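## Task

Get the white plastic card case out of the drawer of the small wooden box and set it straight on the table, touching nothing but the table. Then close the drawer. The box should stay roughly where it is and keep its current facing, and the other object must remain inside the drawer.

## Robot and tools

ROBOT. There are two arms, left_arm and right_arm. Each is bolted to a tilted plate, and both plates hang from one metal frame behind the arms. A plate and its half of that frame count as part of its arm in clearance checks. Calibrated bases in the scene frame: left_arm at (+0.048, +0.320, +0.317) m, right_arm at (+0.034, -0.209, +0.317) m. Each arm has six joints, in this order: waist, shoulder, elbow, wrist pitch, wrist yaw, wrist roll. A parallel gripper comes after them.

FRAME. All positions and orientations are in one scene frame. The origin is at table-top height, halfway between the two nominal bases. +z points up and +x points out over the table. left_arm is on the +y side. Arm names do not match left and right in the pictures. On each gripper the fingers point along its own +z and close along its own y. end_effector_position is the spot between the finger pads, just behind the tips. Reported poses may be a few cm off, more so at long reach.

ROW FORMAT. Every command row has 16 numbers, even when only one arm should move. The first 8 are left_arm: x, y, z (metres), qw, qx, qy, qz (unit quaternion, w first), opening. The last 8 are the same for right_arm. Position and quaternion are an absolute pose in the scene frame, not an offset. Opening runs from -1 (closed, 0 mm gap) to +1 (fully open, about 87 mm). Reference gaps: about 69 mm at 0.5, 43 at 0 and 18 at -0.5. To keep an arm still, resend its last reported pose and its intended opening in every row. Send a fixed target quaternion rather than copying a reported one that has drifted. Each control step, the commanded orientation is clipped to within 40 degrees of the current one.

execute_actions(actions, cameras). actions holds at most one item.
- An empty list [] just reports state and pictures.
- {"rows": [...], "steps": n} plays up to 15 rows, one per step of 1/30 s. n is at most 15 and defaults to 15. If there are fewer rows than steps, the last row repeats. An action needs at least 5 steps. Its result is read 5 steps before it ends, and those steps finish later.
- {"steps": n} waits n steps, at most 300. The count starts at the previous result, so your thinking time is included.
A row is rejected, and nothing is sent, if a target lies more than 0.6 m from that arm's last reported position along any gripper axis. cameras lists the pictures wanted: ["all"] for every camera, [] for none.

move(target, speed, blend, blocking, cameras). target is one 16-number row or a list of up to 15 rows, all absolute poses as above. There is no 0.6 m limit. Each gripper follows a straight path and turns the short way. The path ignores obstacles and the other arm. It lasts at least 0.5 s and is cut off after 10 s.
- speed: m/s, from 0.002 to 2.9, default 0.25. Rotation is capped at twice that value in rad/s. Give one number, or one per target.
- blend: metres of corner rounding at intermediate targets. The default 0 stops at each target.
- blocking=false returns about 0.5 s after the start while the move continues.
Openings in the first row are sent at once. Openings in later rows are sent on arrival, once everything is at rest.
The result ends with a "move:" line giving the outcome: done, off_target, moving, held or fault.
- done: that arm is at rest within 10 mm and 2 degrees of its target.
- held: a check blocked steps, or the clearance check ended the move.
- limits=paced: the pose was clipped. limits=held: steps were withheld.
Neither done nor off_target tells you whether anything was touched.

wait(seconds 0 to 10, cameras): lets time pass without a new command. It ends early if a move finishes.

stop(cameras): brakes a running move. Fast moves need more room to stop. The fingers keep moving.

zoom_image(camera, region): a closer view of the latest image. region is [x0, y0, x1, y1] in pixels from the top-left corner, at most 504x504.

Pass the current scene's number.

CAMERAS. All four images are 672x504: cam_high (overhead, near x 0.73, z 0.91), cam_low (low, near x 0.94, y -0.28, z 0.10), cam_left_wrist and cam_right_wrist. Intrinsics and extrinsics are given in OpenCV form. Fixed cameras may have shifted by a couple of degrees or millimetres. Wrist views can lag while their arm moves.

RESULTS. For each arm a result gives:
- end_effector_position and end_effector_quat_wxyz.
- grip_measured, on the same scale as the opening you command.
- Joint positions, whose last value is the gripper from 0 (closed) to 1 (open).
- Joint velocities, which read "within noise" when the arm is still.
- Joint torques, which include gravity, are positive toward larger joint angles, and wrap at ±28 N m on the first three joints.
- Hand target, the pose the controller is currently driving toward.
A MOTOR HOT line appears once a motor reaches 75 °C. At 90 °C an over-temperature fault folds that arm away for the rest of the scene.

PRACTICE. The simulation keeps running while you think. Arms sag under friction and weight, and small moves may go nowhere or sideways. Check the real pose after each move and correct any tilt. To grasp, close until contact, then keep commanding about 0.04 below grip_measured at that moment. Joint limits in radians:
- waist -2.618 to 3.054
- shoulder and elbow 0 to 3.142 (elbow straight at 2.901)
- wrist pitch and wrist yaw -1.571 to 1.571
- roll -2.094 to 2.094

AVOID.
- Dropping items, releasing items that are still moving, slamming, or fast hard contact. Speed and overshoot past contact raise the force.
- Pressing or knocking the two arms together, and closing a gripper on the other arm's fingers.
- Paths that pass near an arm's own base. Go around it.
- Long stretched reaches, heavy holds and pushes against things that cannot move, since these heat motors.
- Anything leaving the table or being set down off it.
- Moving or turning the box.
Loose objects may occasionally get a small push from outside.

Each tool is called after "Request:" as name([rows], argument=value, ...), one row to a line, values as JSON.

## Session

Request:
execute_actions(actions=[], cameras=["all"])

Request:
zoom_image(camera="cam_high", region=[240, 260, 440, 380])

Request:
zoom_image(camera="cam_low", region=[150, 230, 600, 450])

Scene clock: 0.00 s of 6000.00 s.
left_arm: end_effector_position=(+0.3331, +0.1519, +0.2145) grip_measured=+1.000 end_effector_quat_wxyz=(+0.166, +0.205, +0.963, +0.049) | right_arm: end_effector_position=(+0.4711, -0.3406, +0.1768) grip_measured=+1.000 end_effector_quat_wxyz=(+0.220, -0.321, +0.921, -0.013)
Joint positions: left_arm=[-0.841 1.741 0.813 -0.119 -0.801 -0.148 1] | right_arm=[-0.308 1.585 1.037 -0.062 -0.175 -0.955 1]
Joint velocities: within noise
Joint torques (N m): no reading
Motor temperatures (°C): left_arm=[25 31 30 26 24 26 23] | right_arm=[25 28 26 27 27 28 27]
Heat: left arm: 31 °C; right arm: 28 °C.
Hand target: left_arm +0.3356, +0.1518, +0.2160; +0.169, +0.201, +0.964, +0.048 | right_arm +0.4792, -0.3429, +0.1849; +0.232, -0.321, +0.918, -0.021
camera_calibration:
cam_left_wrist: T_world_to_cam=[[-0.375837, -0.909949, -0.175329, 0.299036], [-0.827423, 0.244324, 0.505645, 0.154714], [-0.417274, 0.335111, -0.844739, 0.410246], [0, 0, 0, 1]] pos_world=[0.411588, 0.0968291, 0.32075]
cam_right_wrist: T_world_to_cam=[[0.600023, -0.781227, 0.172214, -0.58096], [-0.755106, -0.481995, 0.444405, 0.132697], [-0.264175, -0.396693, -0.879117, 0.281155], [0, 0, 0, 1]] pos_world=[0.523063, -0.27837, 0.288247]

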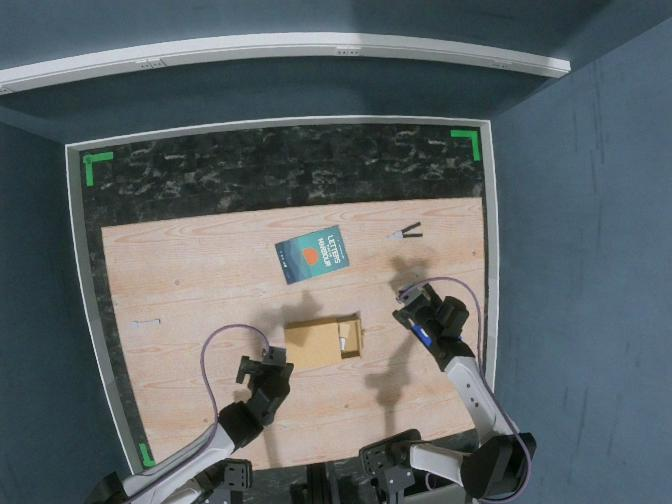

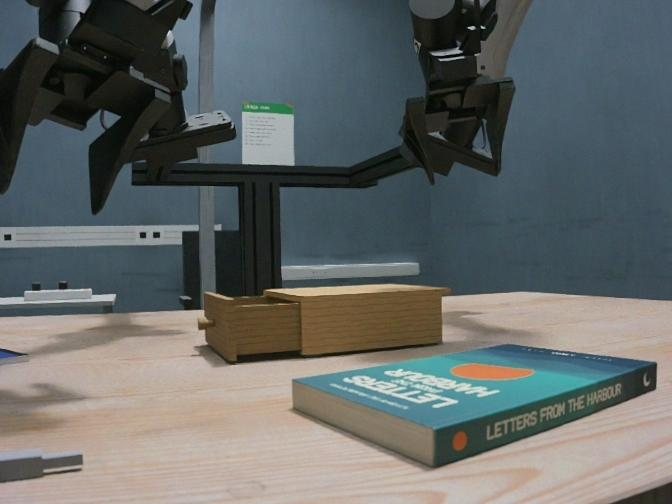

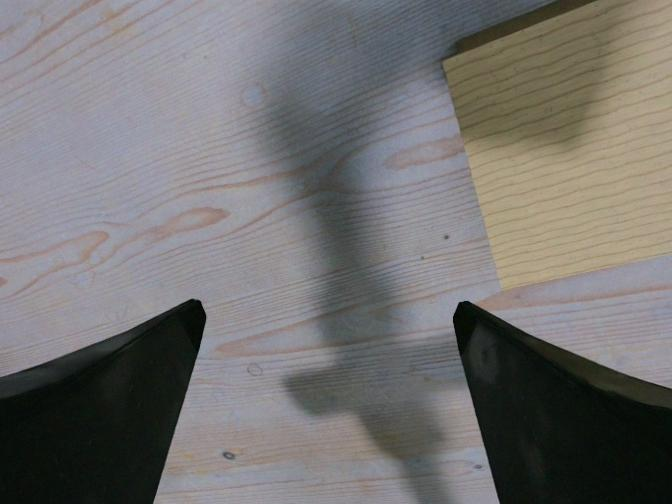

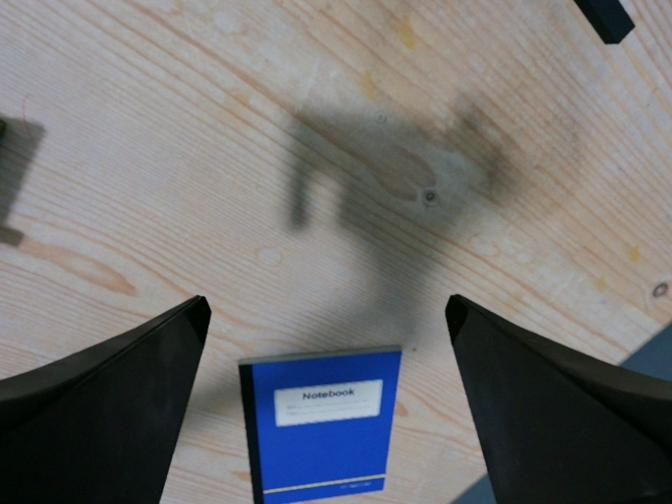

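Scaled by 2.520 from the camera's 672x504 image, which has a finer 960x720 frame.

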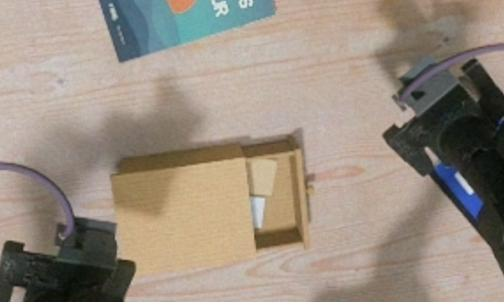

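Scaled by 1.120 from the camera's 672x504 image, which has a finer 960x720 frame.

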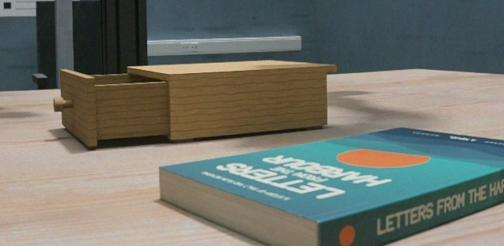

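Request:
zoom_image(camera="cam_high", region=[280, 305, 370, 375])

Request:
zoom_image(camera="cam_low", region=[180, 270, 330, 380])

Scaled by 5.600 from the camera's 672x504 image, which has a finer 960x720 frame.

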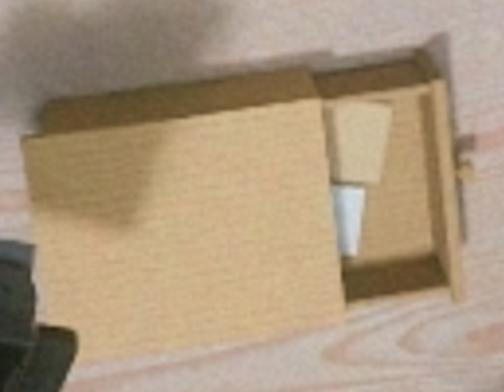

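Scaled by 3.360 from the camera's 672x504 image, which has a finer 960x720 frame.

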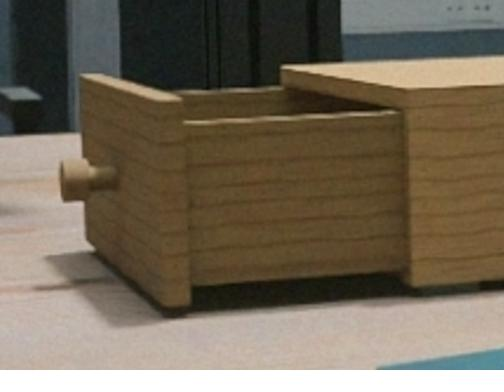

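Request:
move([
  [0.330,0.040,0.150,0.0936,-0.0594,0.9486,-0.2965,-0.9,0.300,-0.140,0.130,0.2113,-0.0103,0.9707,0.1137,-0.95],
], speed=0.4, cameras=["cam_right_wrist","cam_left_wrist"])

Scene clock: 9.37 s of 6000.00 s.
left_arm: end_effector_position=(+0.3342, +0.0375, +0.1559) grip_measured=-0.900 end_effector_quat_wxyz=(+0.101, -0.055, +0.948, -0.297) | right_arm: end_effector_position=(+0.3002, -0.1421, +0.1307) grip_measured=-0.950 end_effector_quat_wxyz=(+0.207, -0.013, +0.971, +0.115)
Joint positions: left_arm=[-0.627 2.011 0.791 0.462 -0.074 -0.504 0.05] | right_arm=[0.152 1.677 0.293 0.759 0.089 -0.022 0.025]
Joint velocities: within noise
Joint torques (N m): left_arm=[-3.73 -6.48 1.99 1.52 0.34 0.18] | right_arm=[3.41 -3.74 0.36 1.18 -0.02 -0.05]
Motor temperatures (°C): left_arm=[26 33 31 27 24 26 23] | right_arm=[25 29 26 28 27 28 27]
Heat: left arm: 33 °C; right arm: 29 °C.
Hand target: left_arm +0.3300, +0.0401, +0.1501; +0.094, -0.059, +0.949, -0.296 | right_arm +0.3001, -0.1400, +0.1301; +0.211, -0.010, +0.971, +0.114
Off the commanded pose: left_arm 0.008 m, 1 deg | right_arm 0.002 m, 1 deg.
Kept back: nothing.
move: done
camera_calibration:
cam_left_wrist: T_world_to_cam=[[0.0447187, -0.824968, 0.563408, -0.0738258], [-0.810625, 0.299643, 0.503092, 0.20584], [-0.583856, -0.47921, -0.65534, 0.456133], [0, 0, 0, 1]] pos_world=[0.436476, 0.0960014, 0.23696]
cam_right_wrist: T_world_to_cam=[[0.092754, -0.972904, -0.211788, -0.140198], [-0.889719, -0.176473, 0.42102, 0.206736], [-0.446987, 0.14938, -0.88198, 0.407138], [0, 0, 0, 1]] pos_world=[0.378926, -0.160734, 0.242356]
Images, in order (width x height): cam_left_wrist 672x504, cam_right_wrist 672x504.

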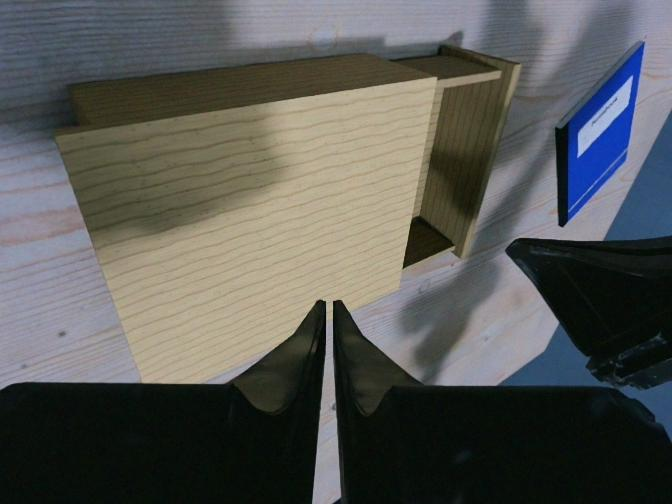

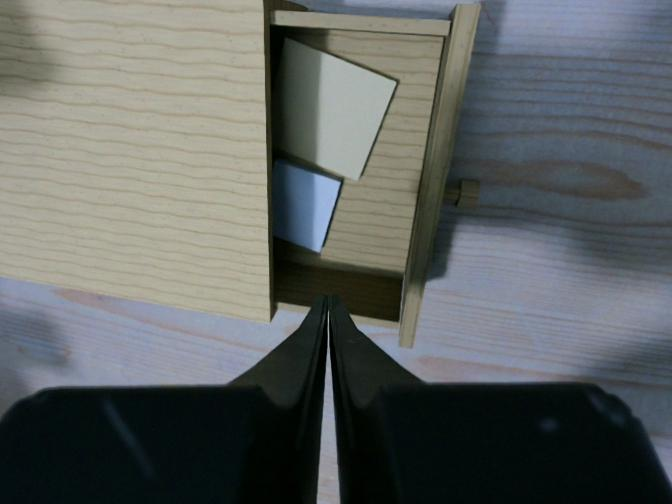

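Request:
zoom_image(camera="cam_right_wrist", region=[240, 0, 500, 340])

Scaled by 1.482 from the camera's 672x504 image, which has a finer 960x720 frame.

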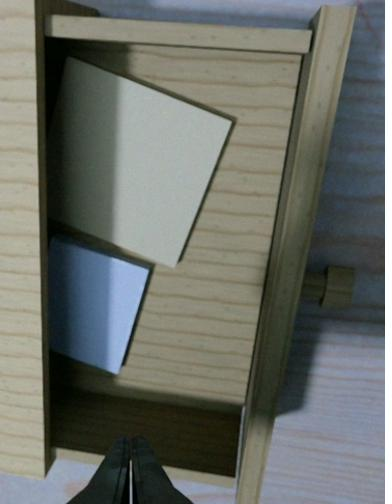

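Request:
move([
  [0.330,0.010,0.115,0.0936,-0.0594,0.9486,-0.2965,-0.9,0.338,-0.128,0.085,0.2113,-0.0103,0.9707,0.1137,-0.95],
  [0.330,0.005,0.064,0.0936,-0.0594,0.9486,-0.2965,-0.9,0.338,-0.126,0.034,0.2113,-0.0103,0.9707,0.1137,-0.95],
  [0.330,0.005,0.056,0.0936,-0.0594,0.9486,-0.2965,-0.9,0.340,-0.166,0.036,0.2113,-0.0103,0.9707,0.1137,-0.95],
], speed=[0.25,0.12,0.07], blend=[0.015,0.005,0], cameras=["cam_right_wrist","cam_high","cam_low"])

Request:
zoom_image(camera="cam_high", region=[270, 290, 390, 380])

Scene clock: 13.90 s of 6000.00 s.
left_arm: end_effector_position=(+0.3312, -0.0094, +0.0760) grip_measured=-0.900 end_effector_quat_wxyz=(+0.092, -0.058, +0.938, -0.328) | right_arm: end_effector_position=(+0.3300, -0.1434, +0.0339) grip_measured=-0.950 end_effector_quat_wxyz=(+0.198, -0.009, +0.969, +0.150)
Joint positions: left_arm=[-0.589 2.406 1.015 0.65 0.017 -0.496 0.05] | right_arm=[-0.009 2.177 0.6 0.93 -0.105 -0.094 0.025]
Joint velocities: left_arm=[-0.007 -0.002 0.002 -0.007 0.154 0.007 -0.007] | right_arm=[within noise]
Joint torques (N m): left_arm=[-3.66 -6.32 2.39 1.35 -0.13 0.43] | right_arm=[-0.05 -8.68 -1.06 0.88 0.27 -0.56]
Motor temperatures (°C): left_arm=[26 34 31 27 24 26 23] | right_arm=[25 29 26 28 27 28 27]
Heat: left arm: 34 °C; right arm: 29 °C.
Hand target: left_arm +0.3294, +0.0055, +0.0572; +0.093, -0.059, +0.949, -0.297 | right_arm +0.3396, -0.1656, +0.0359; +0.211, -0.010, +0.971, +0.114
Off the commanded pose: left_arm 0.025 m, 4 deg | right_arm 0.025 m, 4 deg.
Kept back: nothing.
move: off_target (left_arm, right_arm)
camera_calibration:
cam_right_wrist: T_world_to_cam=[[0.0968329, -0.955079, -0.280085, -0.161174], [-0.879681, -0.213768, 0.424811, 0.264941], [-0.465601, 0.20525, -0.860865, 0.348767], [0, 0, 0, 1]] pos_world=[0.411057, -0.168883, 0.142549]
Images, in order (width x height): cam_high 672x504, cam_low 672x504, cam_right_wrist 672x504.

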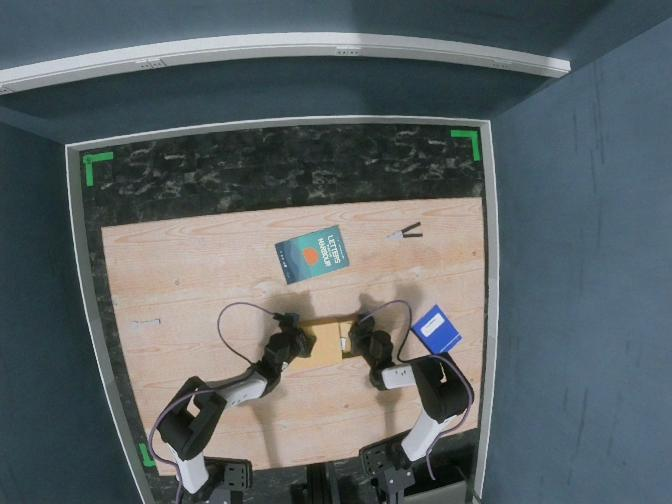

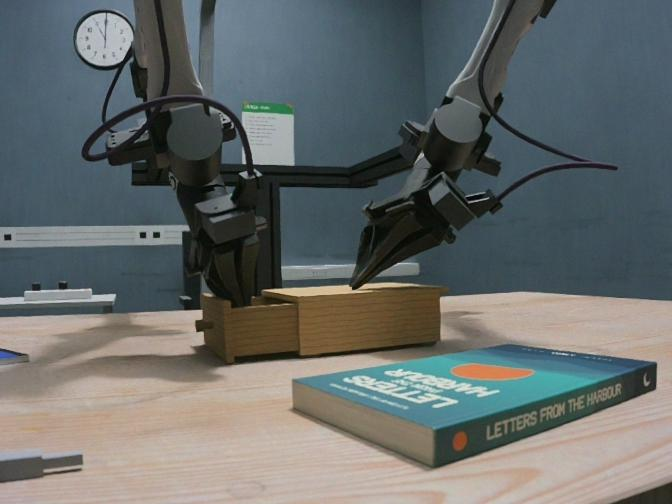

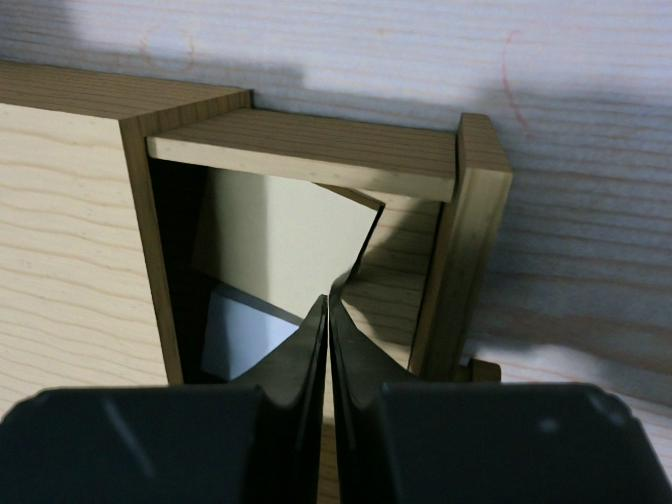

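Scaled by 4.200 from the camera's 672x504 image, which has a finer 960x720 frame.

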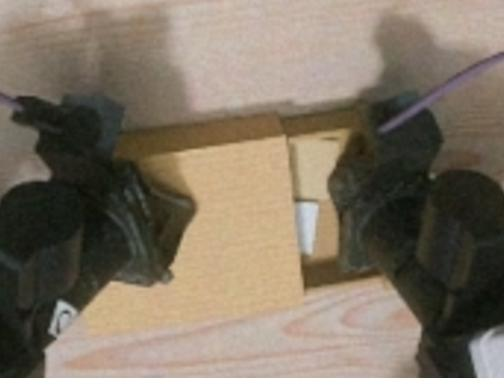

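Request:
move([
  [0.330,0.002,0.044,0.0936,-0.0594,0.9486,-0.2965,-0.9,0.342,-0.195,0.038,0.2113,-0.0103,0.9707,0.1137,-0.95],
], speed=0.08, cameras=["cam_right_wrist","cam_high","cam_low"])

Request:
zoom_image(camera="cam_high", region=[270, 290, 390, 380])

Scene clock: 15.23 s of 6000.00 s.
left_arm: end_effector_position=(+0.3342, -0.0217, +0.0743) grip_measured=-0.901 end_effector_quat_wxyz=(+0.095, -0.056, +0.930, -0.351) | right_arm: end_effector_position=(+0.3342, -0.1656, +0.0381) grip_measured=-0.951 end_effector_quat_wxyz=(+0.203, -0.008, +0.965, +0.164)
Joint positions: left_arm=[-0.589 2.444 1.05 0.679 0.06 -0.496 0.05] | right_arm=[-0.098 2.132 0.596 0.89 -0.205 -0.141 0.025]
Joint velocities: within noise
Joint torques (N m): left_arm=[-2.97 -6.08 1.96 1.19 -0.44 0.52] | right_arm=[-1.29 -9.05 -0.83 0.79 0.46 -0.6]
Motor temperatures (°C): left_arm=[26 34 31 27 24 26 23] | right_arm=[25 29 26 28 27 28 27]
Heat: left arm: 34 °C; right arm: 29 °C.
Hand target: left_arm +0.3287, +0.0029, +0.0467; +0.093, -0.059, +0.948, -0.298 | right_arm +0.3412, -0.1943, +0.0383; +0.210, -0.010, +0.971, +0.114
Off the commanded pose: left_arm 0.039 m, 7 deg | right_arm 0.030 m, 6 deg.
Kept back: nothing.
move: off_target (left_arm, right_arm)
camera_calibration:
cam_right_wrist: T_world_to_cam=[[0.101666, -0.946555, -0.306099, -0.18083], [-0.883766, -0.227207, 0.409067, 0.261919], [-0.456752, 0.228932, -0.859632, 0.359761], [0, 0, 0, 1]] pos_world=[0.414181, -0.194016, 0.146768]
Images, in order (width x height): cam_high 672x504, cam_low 672x504, cam_right_wrist 672x504.

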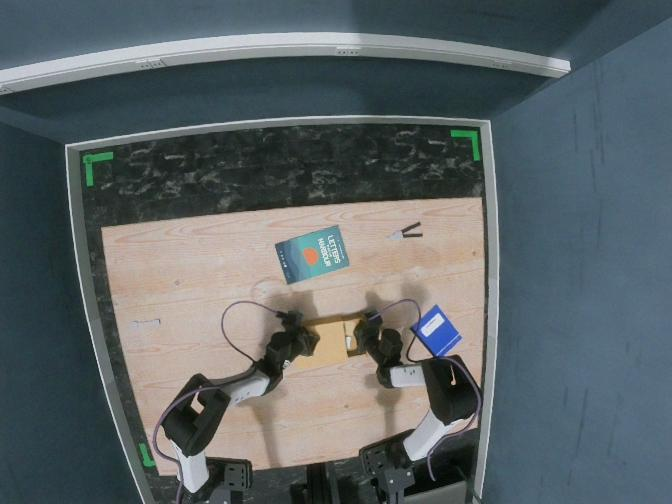

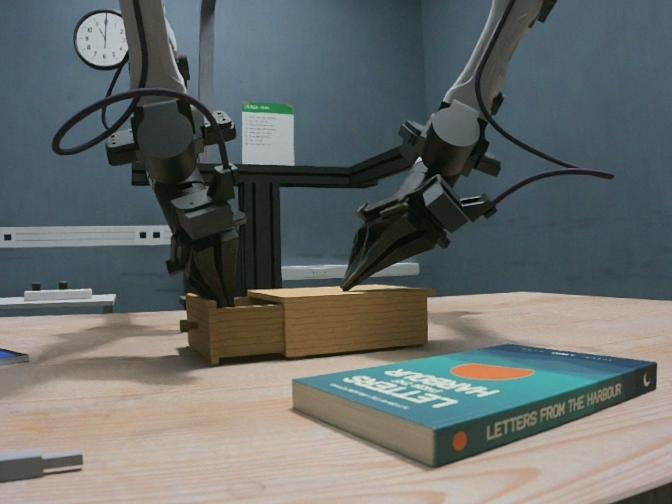

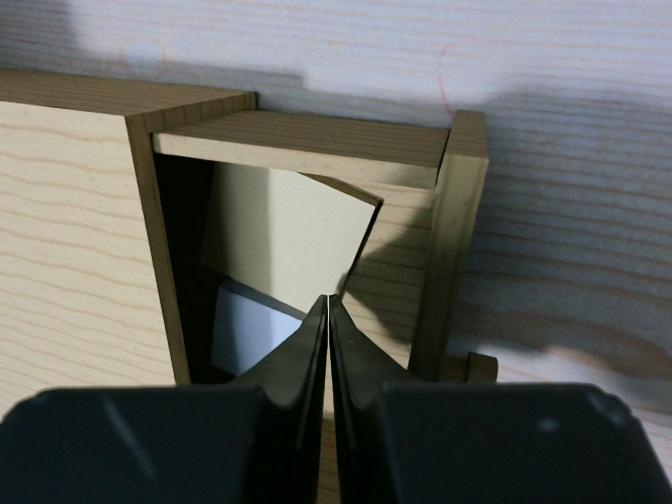

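Scaled by 4.200 from the camera's 672x504 image, which has a finer 960x720 frame.

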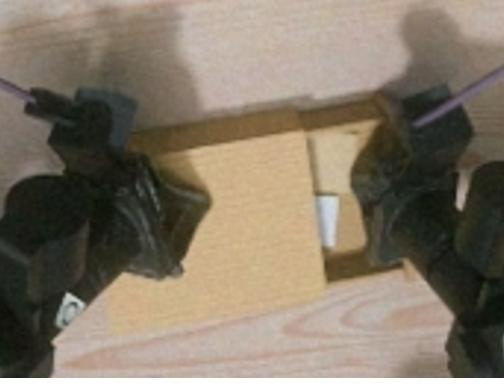

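Request:
move([
  [0.330,0.002,0.050,0.0936,-0.0594,0.9486,-0.2965,-0.9,0.342,-0.170,0.038,0.2113,-0.0103,0.9707,0.1137,-0.05],
], speed=0.08, cameras=["cam_right_wrist","cam_high"])

Request:
zoom_image(camera="cam_high", region=[270, 290, 390, 380])

Scene clock: 16.60 s of 6000.00 s.
left_arm: end_effector_position=(+0.3363, -0.0226, +0.0750) grip_measured=-0.901 end_effector_quat_wxyz=(+0.099, -0.056, +0.929, -0.352) | right_arm: end_effector_position=(+0.3327, -0.1530, +0.0415) grip_measured=-0.051 end_effector_quat_wxyz=(+0.199, -0.017, +0.968, +0.154)
Joint positions: left_arm=[-0.591 2.444 1.051 0.686 0.056 -0.496 0.049] | right_arm=[-0.04 2.125 0.588 0.888 -0.141 -0.127 0.475]
Joint velocities: within noise
Joint torques (N m): left_arm=[-3.49 -7.49 1.02 1.05 -0.46 0.46] | right_arm=[1.33 -6.52 0.12 1.06 0.47 -0.32]
Motor temperatures (°C): left_arm=[26 35 31 27 24 26 23] | right_arm=[25 30 26 28 27 28 27]
Heat: left arm: 35 °C; right arm: 30 °C.
Hand target: left_arm +0.3291, +0.0023, +0.0520; +0.093, -0.058, +0.948, -0.298 | right_arm +0.3417, -0.1700, +0.0388; +0.211, -0.010, +0.971, +0.115
Off the commanded pose: left_arm 0.036 m, 7 deg | right_arm 0.020 m, 5 deg.
Kept back: nothing.
move: off_target (left_arm, right_arm)
camera_calibration:
cam_right_wrist: T_world_to_cam=[[0.113347, -0.952021, -0.284269, -0.173345], [-0.87802, -0.229887, 0.4198, 0.259212], [-0.465008, 0.202011, -0.861951, 0.357836], [0, 0, 0, 1]] pos_world=[0.413638, -0.177725, 0.150343]
Images, in order (width x height): cam_high 672x504, cam_right_wrist 672x504.

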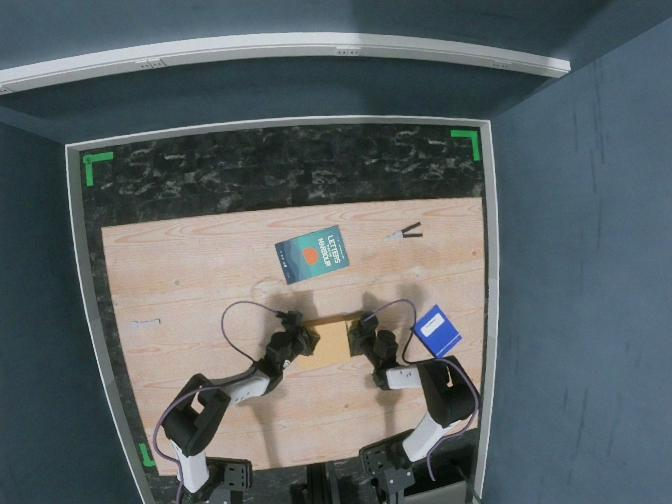

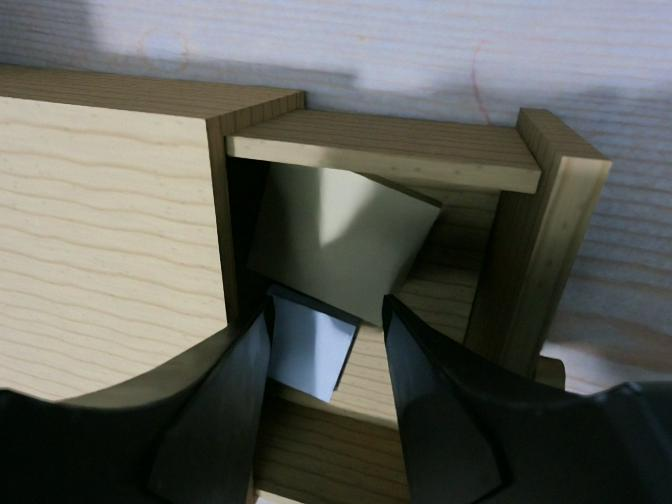

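Scaled by 4.200 from the camera's 672x504 image, which has a finer 960x720 frame.

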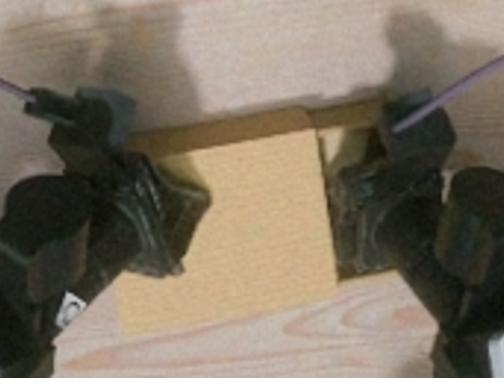

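Request:
move([
  [0.330,0.002,0.060,0.0936,-0.0594,0.9486,-0.2965,-0.9,0.340,-0.163,0.040,0.2113,-0.0103,0.9707,0.1137,0.3],
], speed=0.08, cameras=["cam_right_wrist","cam_low"])

Scene clock: 19.13 s of 6000.00 s.
left_arm: end_effector_position=(+0.3344, -0.0194, +0.0748) grip_measured=-0.901 end_effector_quat_wxyz=(+0.099, -0.057, +0.931, -0.347) | right_arm: end_effector_position=(+0.3360, -0.1622, +0.0404) grip_measured=+0.298 end_effector_quat_wxyz=(+0.205, -0.014, +0.971, +0.122)
Joint positions: left_arm=[-0.591 2.438 1.038 0.688 0.046 -0.496 0.049] | right_arm=[-0.032 2.124 0.583 0.911 -0.073 -0.13 0.649]
Joint velocities: within noise
Joint torques (N m): left_arm=[-4.55 -9.35 0.47 0.89 -0.44 0.38] | right_arm=[3.1 -5.97 -0.13 1.06 0 -0.07]
Motor temperatures (°C): left_arm=[26 36 31 27 24 27 23] | right_arm=[25 30 26 28 27 28 27]
Heat: left arm: 36 °C; right arm: 30 °C.
Hand target: left_arm +0.3296, +0.0020, +0.0608; +0.094, -0.059, +0.948, -0.298 | right_arm +0.3400, -0.1630, +0.0401; +0.211, -0.010, +0.971, +0.114
Off the commanded pose: left_arm 0.026 m, 6 deg | right_arm 0.004 m, 1 deg.
Kept back: nothing.
move: off_target (left_arm)
camera_calibration:
cam_right_wrist: T_world_to_cam=[[0.0974844, -0.969678, -0.224102, -0.182714], [-0.887095, -0.18674, 0.422127, 0.270402], [-0.451176, 0.157649, -0.8784, 0.349136], [0, 0, 0, 1]] pos_world=[0.415206, -0.18172, 0.15159]
Images, in order (width x height): cam_low 672x504, cam_right_wrist 672x504.

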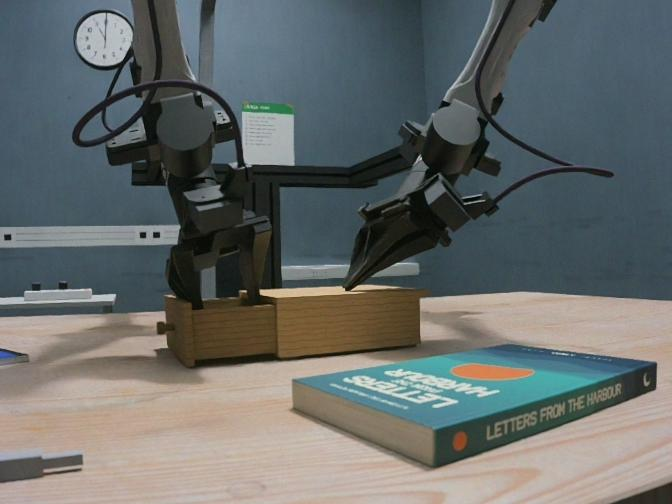

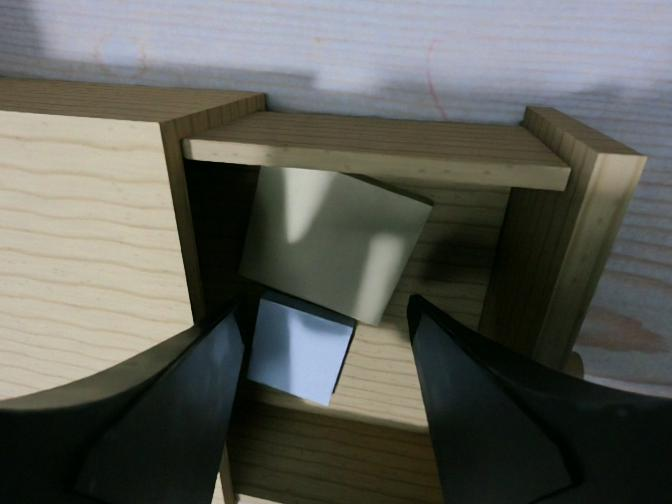

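Request:
move([
  [0.330,0.002,0.062,0.0936,-0.0594,0.9486,-0.2965,-0.9,0.340,-0.166,0.040,0.2113,-0.0103,0.9707,0.1137,0.8],
], speed=0.08, cameras=["cam_right_wrist","cam_low","cam_high"])

Scene clock: 20.70 s of 6000.00 s.
left_arm: end_effector_position=(+0.3345, -0.0180, +0.0750) grip_measured=-0.901 end_effector_quat_wxyz=(+0.100, -0.058, +0.932, -0.344) | right_arm: end_effector_position=(+0.3370, -0.1719, +0.0391) grip_measured=+0.794 end_effector_quat_wxyz=(+0.208, -0.012, +0.973, +0.099)
Joint positions: left_arm=[-0.591 2.434 1.034 0.688 0.04 -0.496 0.049] | right_arm=[-0.038 2.124 0.578 0.926 -0.032 -0.138 0.897]
Joint velocities: within noise
Joint torques (N m): left_arm=[-4.74 -9.51 0.54 0.87 -0.4 0.36] | right_arm=[2.7 -6.17 0.14 0.87 -0.44 -0.01]
Motor temperatures (°C): left_arm=[26 36 31 27 24 27 23] | right_arm=[25 30 26 28 27 28 27]
Heat: left arm: 36 °C; right arm: 30 °C.
Hand target: left_arm +0.3298, +0.0019, +0.0627; +0.094, -0.059, +0.948, -0.298 | right_arm +0.3399, -0.1660, +0.0401; +0.211, -0.010, +0.971, +0.114
Off the commanded pose: left_arm 0.024 m, 6 deg | right_arm 0.007 m, 2 deg.
Kept back: nothing.
move: off_target (left_arm)
camera_calibration:
cam_right_wrist: T_world_to_cam=[[0.0845321, -0.979865, -0.180885, -0.191521], [-0.891673, -0.155411, 0.425167, 0.276786], [-0.444718, 0.12535, -0.886856, 0.342582], [0, 0, 0, 1]] pos_world=[0.415344, -0.187592, 0.151497]
Images, in order (width x height): cam_high 672x504, cam_low 672x504, cam_right_wrist 672x504.

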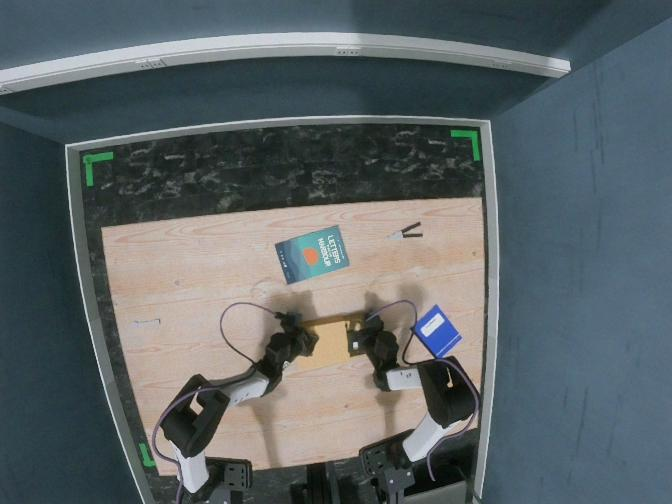

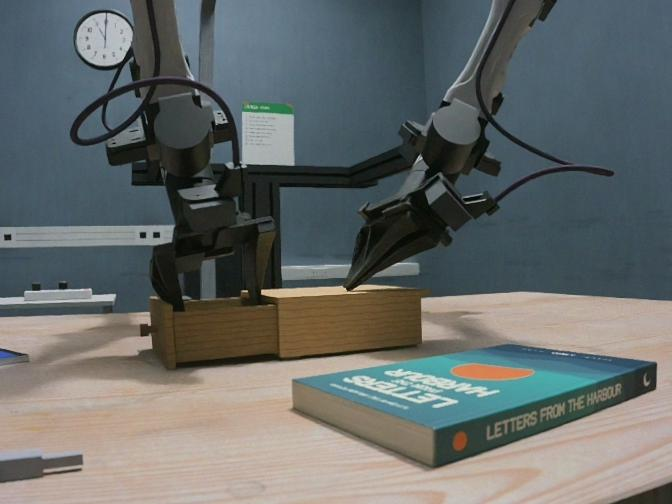

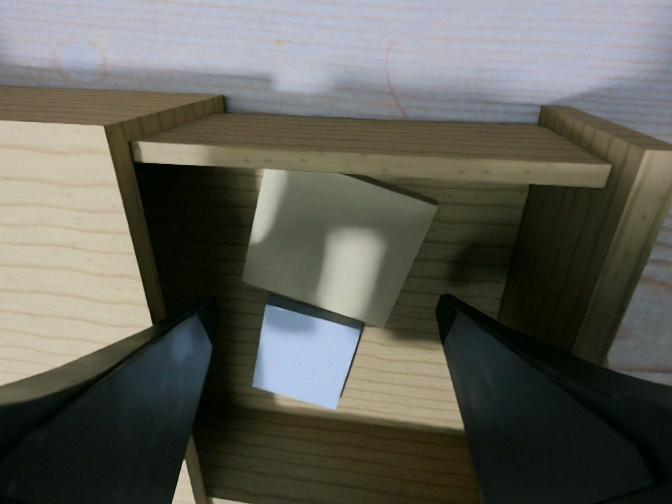

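Request:
move([
  [0.330,0.002,0.062,0.0936,-0.0594,0.9486,-0.2965,-0.9,0.340,-0.170,0.040,0.2113,-0.0103,0.9707,0.1137,1.0],
  [0.330,0.002,0.062,0.0936,-0.0594,0.9486,-0.2965,-0.9,0.338,-0.180,0.022,0.2113,-0.0103,0.9707,0.1137,1.0],
], speed=0.08, cameras=["cam_right_wrist","cam_low"])

Scene clock: 28.30 s of 6000.00 s.
left_arm: end_effector_position=(+0.3347, -0.0182, +0.0758) grip_measured=-0.901 end_effector_quat_wxyz=(+0.099, -0.058, +0.932, -0.344) | right_arm: end_effector_position=(+0.3379, -0.1742, +0.0376) grip_measured=+0.777 end_effector_quat_wxyz=(+0.214, -0.011, +0.970, +0.111)
Joint positions: left_arm=[-0.592 2.431 1.034 0.684 0.04 -0.497 0.049] | right_arm=[-0.062 2.134 0.578 0.947 -0.076 -0.146 0.888]
Joint velocities: within noise
Joint torques (N m): left_arm=[-4.68 -9.29 0.53 0.9 -0.41 0.36] | right_arm=[-0.88 -1.8 3.37 0.97 -0.45 -0.35]
Motor temperatures (°C): left_arm=[26 38 30 27 24 27 23] | right_arm=[25 30 26 28 27 28 28]
Heat: left arm: 38 °C; right arm: 30 °C.
Hand target: left_arm +0.3296, +0.0020, +0.0627; +0.094, -0.059, +0.948, -0.298 | right_arm +0.3372, -0.1802, +0.0232; +0.211, -0.010, +0.971, +0.113
Off the commanded pose: left_arm 0.025 m, 6 deg | right_arm 0.017 m, 1 deg.
Kept back: nothing.
move: off_target (left_arm, right_arm)
camera_calibration:
cam_right_wrist: T_world_to_cam=[[0.0884947, -0.975245, -0.202646, -0.193885], [-0.896688, -0.166586, 0.410123, 0.278237], [-0.433728, 0.145417, -0.889232, 0.341752], [0, 0, 0, 1]] pos_world=[0.414877, -0.192432, 0.150495]
Images, in order (width x height): cam_low 672x504, cam_right_wrist 672x504.

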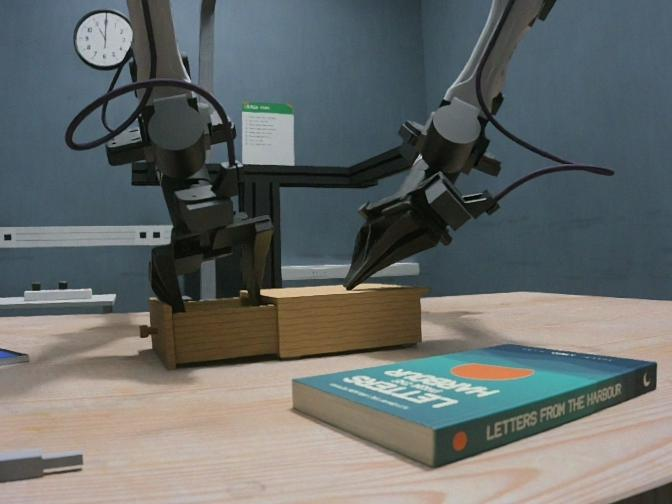

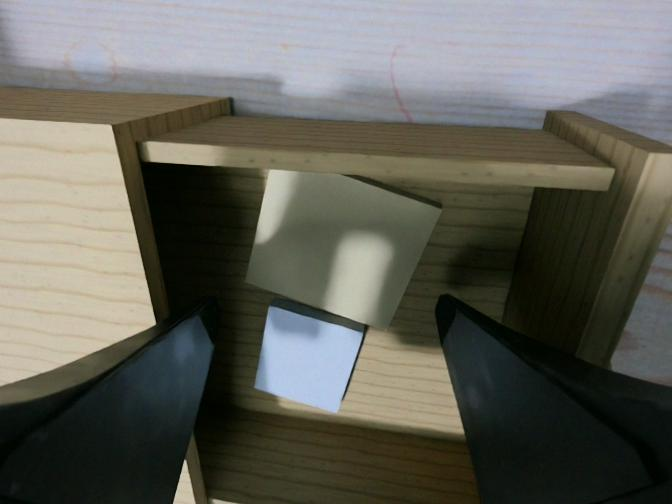

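Request:
move([
  [0.331,0.005,0.095,0.0936,-0.0594,0.9486,-0.2965,-0.9,0.338,-0.178,0.045,0.2113,-0.0103,0.9707,0.1137,-0.95],
  [0.333,0.100,0.105,0.0936,-0.0594,0.9486,-0.2965,-0.9,0.292,-0.160,0.046,0.0922,0.0708,0.9899,0.0811,-0.95],
  [0.335,0.112,0.045,0.0936,-0.0594,0.9486,-0.2965,-0.9,0.292,-0.157,0.006,0.0922,0.0708,0.9899,0.0811,-0.95],
  [0.335,0.112,0.042,0.0936,-0.0594,0.9486,-0.2965,-0.9,0.292,-0.187,0.004,0.0922,0.0708,0.9899,0.0811,-0.95],
], speed=[0.15,0.2,0.1,0.06], blend=[0.0,0.01,0,0], cameras=["cam_right_wrist","cam_low","cam_high"])

Scene clock: 32.27 s of 6000.00 s.
left_arm: end_effector_position=(+0.3340, +0.1101, +0.0463) grip_measured=-0.901 end_effector_quat_wxyz=(+0.091, -0.060, +0.949, -0.294) | right_arm: end_effector_position=(+0.2961, -0.1619, +0.0277) grip_measured=-0.951 end_effector_quat_wxyz=(+0.097, +0.078, +0.982, +0.142)
Joint positions: left_arm=[-0.295 2.303 0.83 0.688 0.164 -0.287 0.05] | right_arm=[-0.078 2.143 0.629 0.69 -0.1 0.039 0.025]
Joint velocities: within noise
Joint torques (N m): left_arm=[-2.93 -6.75 0.95 1.36 0.39 0.32] | right_arm=[-0.09 -1.51 2.96 0.67 0.85 -0.66]
Motor temperatures (°C): left_arm=[27 39 30 27 24 27 23] | right_arm=[25 30 26 28 27 28 27]
Heat: left arm: 39 °C; right arm: 30 °C.
Hand target: left_arm +0.3350, +0.1121, +0.0421; +0.094, -0.059, +0.949, -0.296 | right_arm +0.2907, -0.1869, +0.0084; +0.090, +0.071, +0.990, +0.083
Off the commanded pose: left_arm 0.005 m, 0 deg | right_arm 0.035 m, 7 deg.
Kept back: nothing.
move: off_target (right_arm)
camera_calibration:
cam_right_wrist: T_world_to_cam=[[-0.105308, -0.950342, -0.292849, -0.116373], [-0.784501, -0.101581, 0.611751, 0.218553], [-0.611121, 0.294163, -0.734847, 0.385336], [0, 0, 0, 1]] pos_world=[0.394686, -0.201745, 0.115383]
Images, in order (width x height): cam_high 672x504, cam_low 672x504, cam_right_wrist 672x504.

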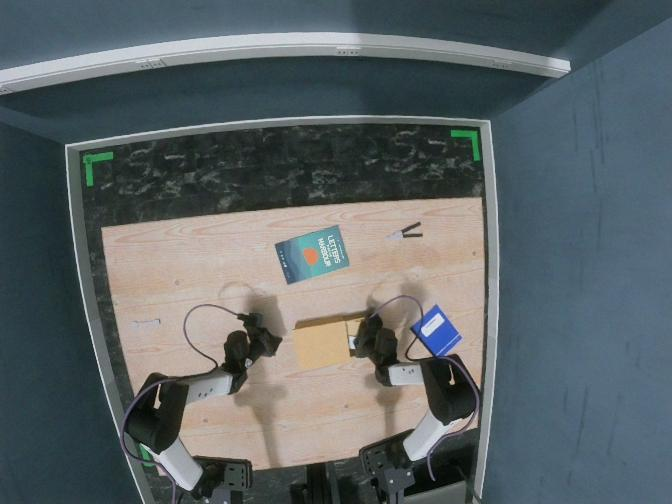

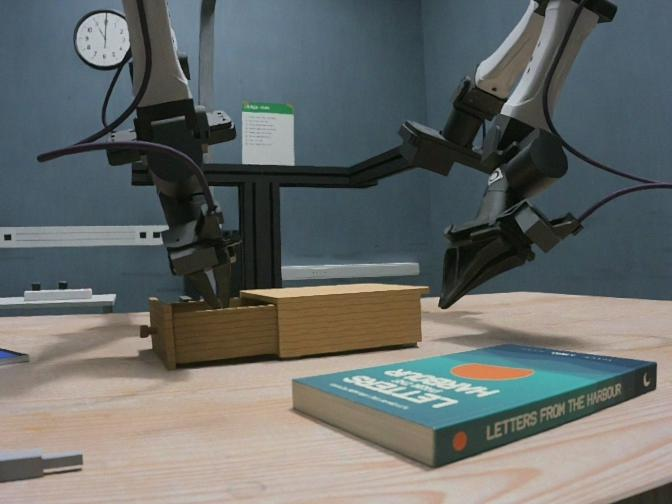

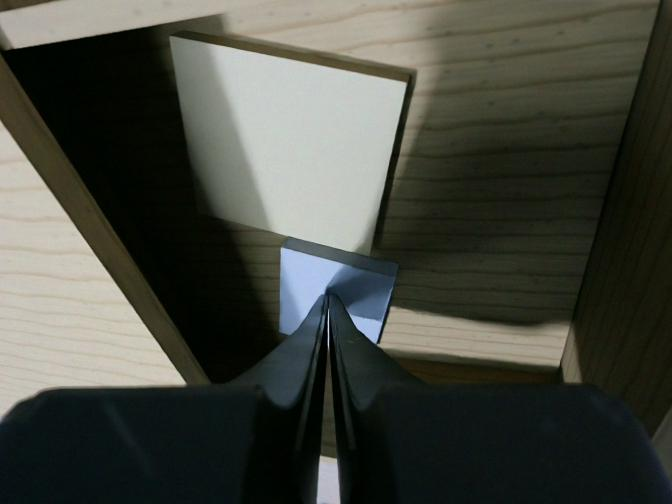

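Request:
move([
  [0.335,0.112,0.042,0.0936,-0.0594,0.9486,-0.2965,-0.9,0.292,-0.197,0.003,0.0922,0.0708,0.9899,0.0811,-0.95],
], speed=0.06, cameras=["cam_right_wrist"])

Scene clock: 33.83 s of 6000.00 s.
left_arm: end_effector_position=(+0.3343, +0.1100, +0.0463) grip_measured=-0.901 end_effector_quat_wxyz=(+0.091, -0.060, +0.949, -0.295) | right_arm: end_effector_position=(+0.2966, -0.1644, +0.0277) grip_measured=-0.951 end_effector_quat_wxyz=(+0.098, +0.078, +0.980, +0.157)
Joint positions: left_arm=[-0.295 2.303 0.83 0.688 0.164 -0.286 0.05] | right_arm=[-0.104 2.142 0.634 0.681 -0.149 0.021 0.025]
Joint velocities: within noise
Joint torques (N m): left_arm=[-2.99 -6.75 0.94 1.34 0.39 0.31] | right_arm=[-0.92 -2.18 2.41 0.63 1.12 -0.71]
Motor temperatures (°C): left_arm=[27 39 30 27 24 26 23] | right_arm=[25 30 26 28 27 28 27]
Heat: left arm: 39 °C; right arm: 30 °C.
Hand target: left_arm +0.3350, +0.1120, +0.0421; +0.094, -0.059, +0.949, -0.296 | right_arm +0.2904, -0.1966, +0.0085; +0.090, +0.071, +0.990, +0.084
Off the commanded pose: left_arm 0.005 m, 0 deg | right_arm 0.041 m, 9 deg.
Kept back: nothing.
move: off_target (right_arm)
camera_calibration:
cam_right_wrist: T_world_to_cam=[[-0.1006, -0.941545, -0.321515, -0.11777], [-0.786257, -0.122782, 0.605578, 0.215928], [-0.609655, 0.313714, -0.727945, 0.388999], [0, 0, 0, 1]] pos_world=[0.395083, -0.206408, 0.114544]
Images, in order (width x height): cam_right_wrist 672x504.

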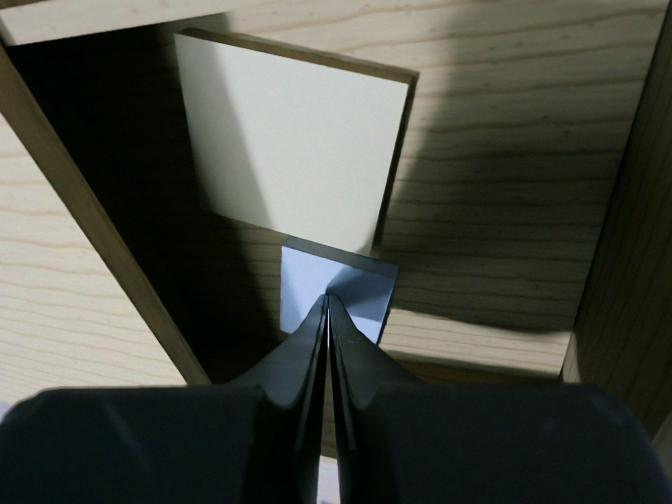

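Request:
move([
  [0.335,0.112,0.042,0.0936,-0.0594,0.9486,-0.2965,-0.9,0.293,-0.214,0.010,0.0922,0.0708,0.9899,0.0811,-0.95],
], speed=0.08, cameras=["cam_right_wrist"])

Scene clock: 34.80 s of 6000.00 s.
left_arm: end_effector_position=(+0.3343, +0.1100, +0.0463) grip_measured=-0.901 end_effector_quat_wxyz=(+0.091, -0.060, +0.949, -0.295) | right_arm: end_effector_position=(+0.2945, -0.1699, +0.0275) grip_measured=-0.951 end_effector_quat_wxyz=(+0.095, +0.078, +0.977, +0.176)
Joint positions: left_arm=[-0.295 2.303 0.83 0.688 0.164 -0.286 0.05] | right_arm=[-0.147 2.142 0.639 0.663 -0.214 -0.006 0.024]
Joint velocities: within noise
Joint torques (N m): left_arm=[-3 -6.72 0.95 1.34 0.39 0.32] | right_arm=[-1.96 -5.97 0.83 0.45 1.38 -0.83]
Motor temperatures (°C): left_arm=[27 40 30 27 24 26 23] | right_arm=[25 30 26 28 27 28 27]
Heat: left arm: 40 °C; right arm: 30 °C.
Hand target: left_arm +0.3350, +0.1120, +0.0421; +0.094, -0.059, +0.949, -0.296 | right_arm +0.2915, -0.2129, +0.0150; +0.090, +0.072, +0.990, +0.086
Off the commanded pose: left_arm 0.005 m, 0 deg | right_arm 0.047 m, 11 deg.
Kept back: nothing.
move: off_target (right_arm)
camera_calibration:
cam_right_wrist: T_world_to_cam=[[-0.0988989, -0.928919, -0.356832, -0.120622], [-0.784689, -0.14772, 0.602032, 0.209087], [-0.61195, 0.339542, -0.714303, 0.394043], [0, 0, 0, 1]] pos_world=[0.393273, -0.214956, 0.112547]
Images, in order (width x height): cam_right_wrist 672x504.

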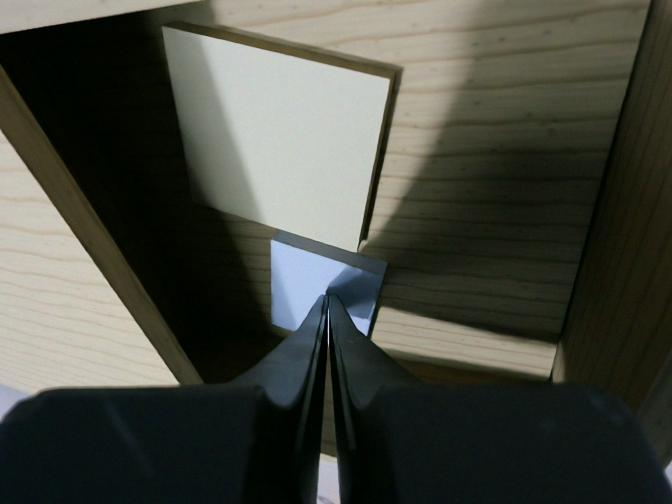

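Request:
move([
  [0.335,0.112,0.042,0.0936,-0.0594,0.9486,-0.2965,-0.9,0.300,-0.178,0.075,0.0922,0.0708,0.9899,0.0811,-0.95],
  [0.335,0.112,0.042,0.0936,-0.0594,0.9486,-0.2965,-0.9,0.300,-0.178,0.076,0.0922,0.0708,0.9899,0.0811,0.22],
], speed=0.15, cameras=["cam_right_wrist","cam_high"])

Request:
zoom_image(camera="cam_high", region=[280, 300, 380, 380])

Scene clock: 36.70 s of 6000.00 s.
left_arm: end_effector_position=(+0.3344, +0.1100, +0.0463) grip_measured=-0.901 end_effector_quat_wxyz=(+0.091, -0.060, +0.949, -0.295) | right_arm: end_effector_position=(+0.2907, -0.1766, +0.0697) grip_measured=+0.220 end_effector_quat_wxyz=(+0.079, +0.066, +0.991, +0.085)
Joint positions: left_arm=[-0.295 2.303 0.83 0.688 0.164 -0.286 0.05] | right_arm=[-0.023 1.91 0.549 0.499 0.05 0.049 0.61]
Joint velocities: within noise
Joint torques (N m): left_arm=[-2.95 -6.71 0.94 1.33 0.39 0.3] | right_arm=[2.81 -8.58 0.02 0.49 -0.01 -0.07]
Motor temperatures (°C): left_arm=[27 40 30 28 24 26 23] | right_arm=[25 30 26 28 27 28 27]
Heat: left arm: 40 °C; right arm: 30 °C.
Hand target: left_arm +0.3350, +0.1121, +0.0421; +0.094, -0.059, +0.949, -0.296 | right_arm +0.2999, -0.1780, +0.0757; +0.092, +0.071, +0.990, +0.081
Off the commanded pose: left_arm 0.005 m, 0 deg | right_arm 0.011 m, 2 deg.
Kept back: nothing.
move: off_target (right_arm); target 2's new opening was sent with right_arm's hand 0.011 m and 2 deg from that target
camera_calibration:
cam_right_wrist: T_world_to_cam=[[-0.0978126, -0.979189, -0.177822, -0.133856], [-0.754954, -0.0434154, 0.654339, 0.185882], [-0.648443, 0.19825, -0.734996, 0.411177], [0, 0, 0, 1]] pos_world=[0.393864, -0.204516, 0.156781]
Images, in order (width x height): cam_high 672x504, cam_right_wrist 672x504.

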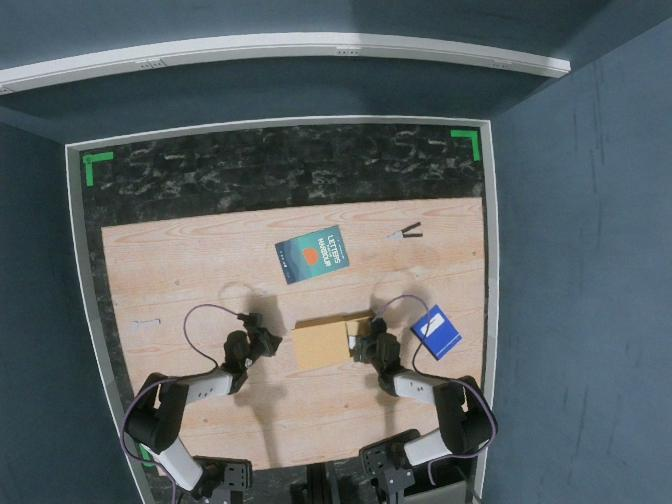

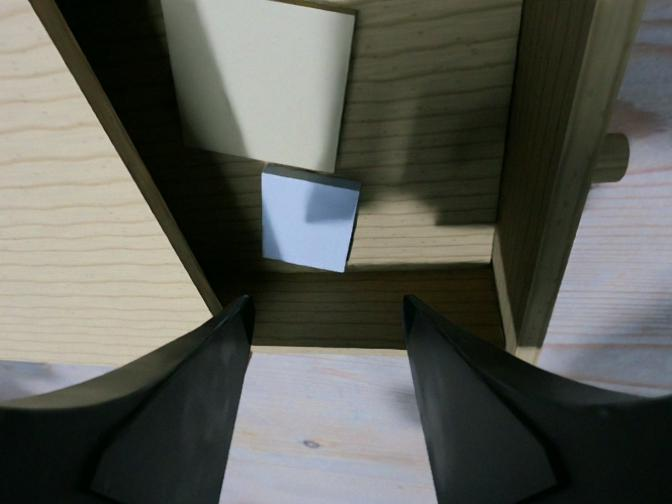

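Scaled by 5.040 from the camera's 672x504 image, which has a finer 960x720 frame.

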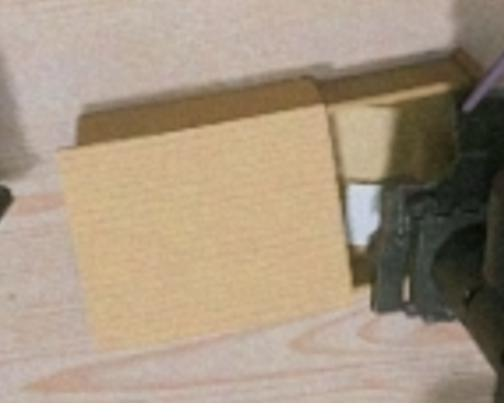

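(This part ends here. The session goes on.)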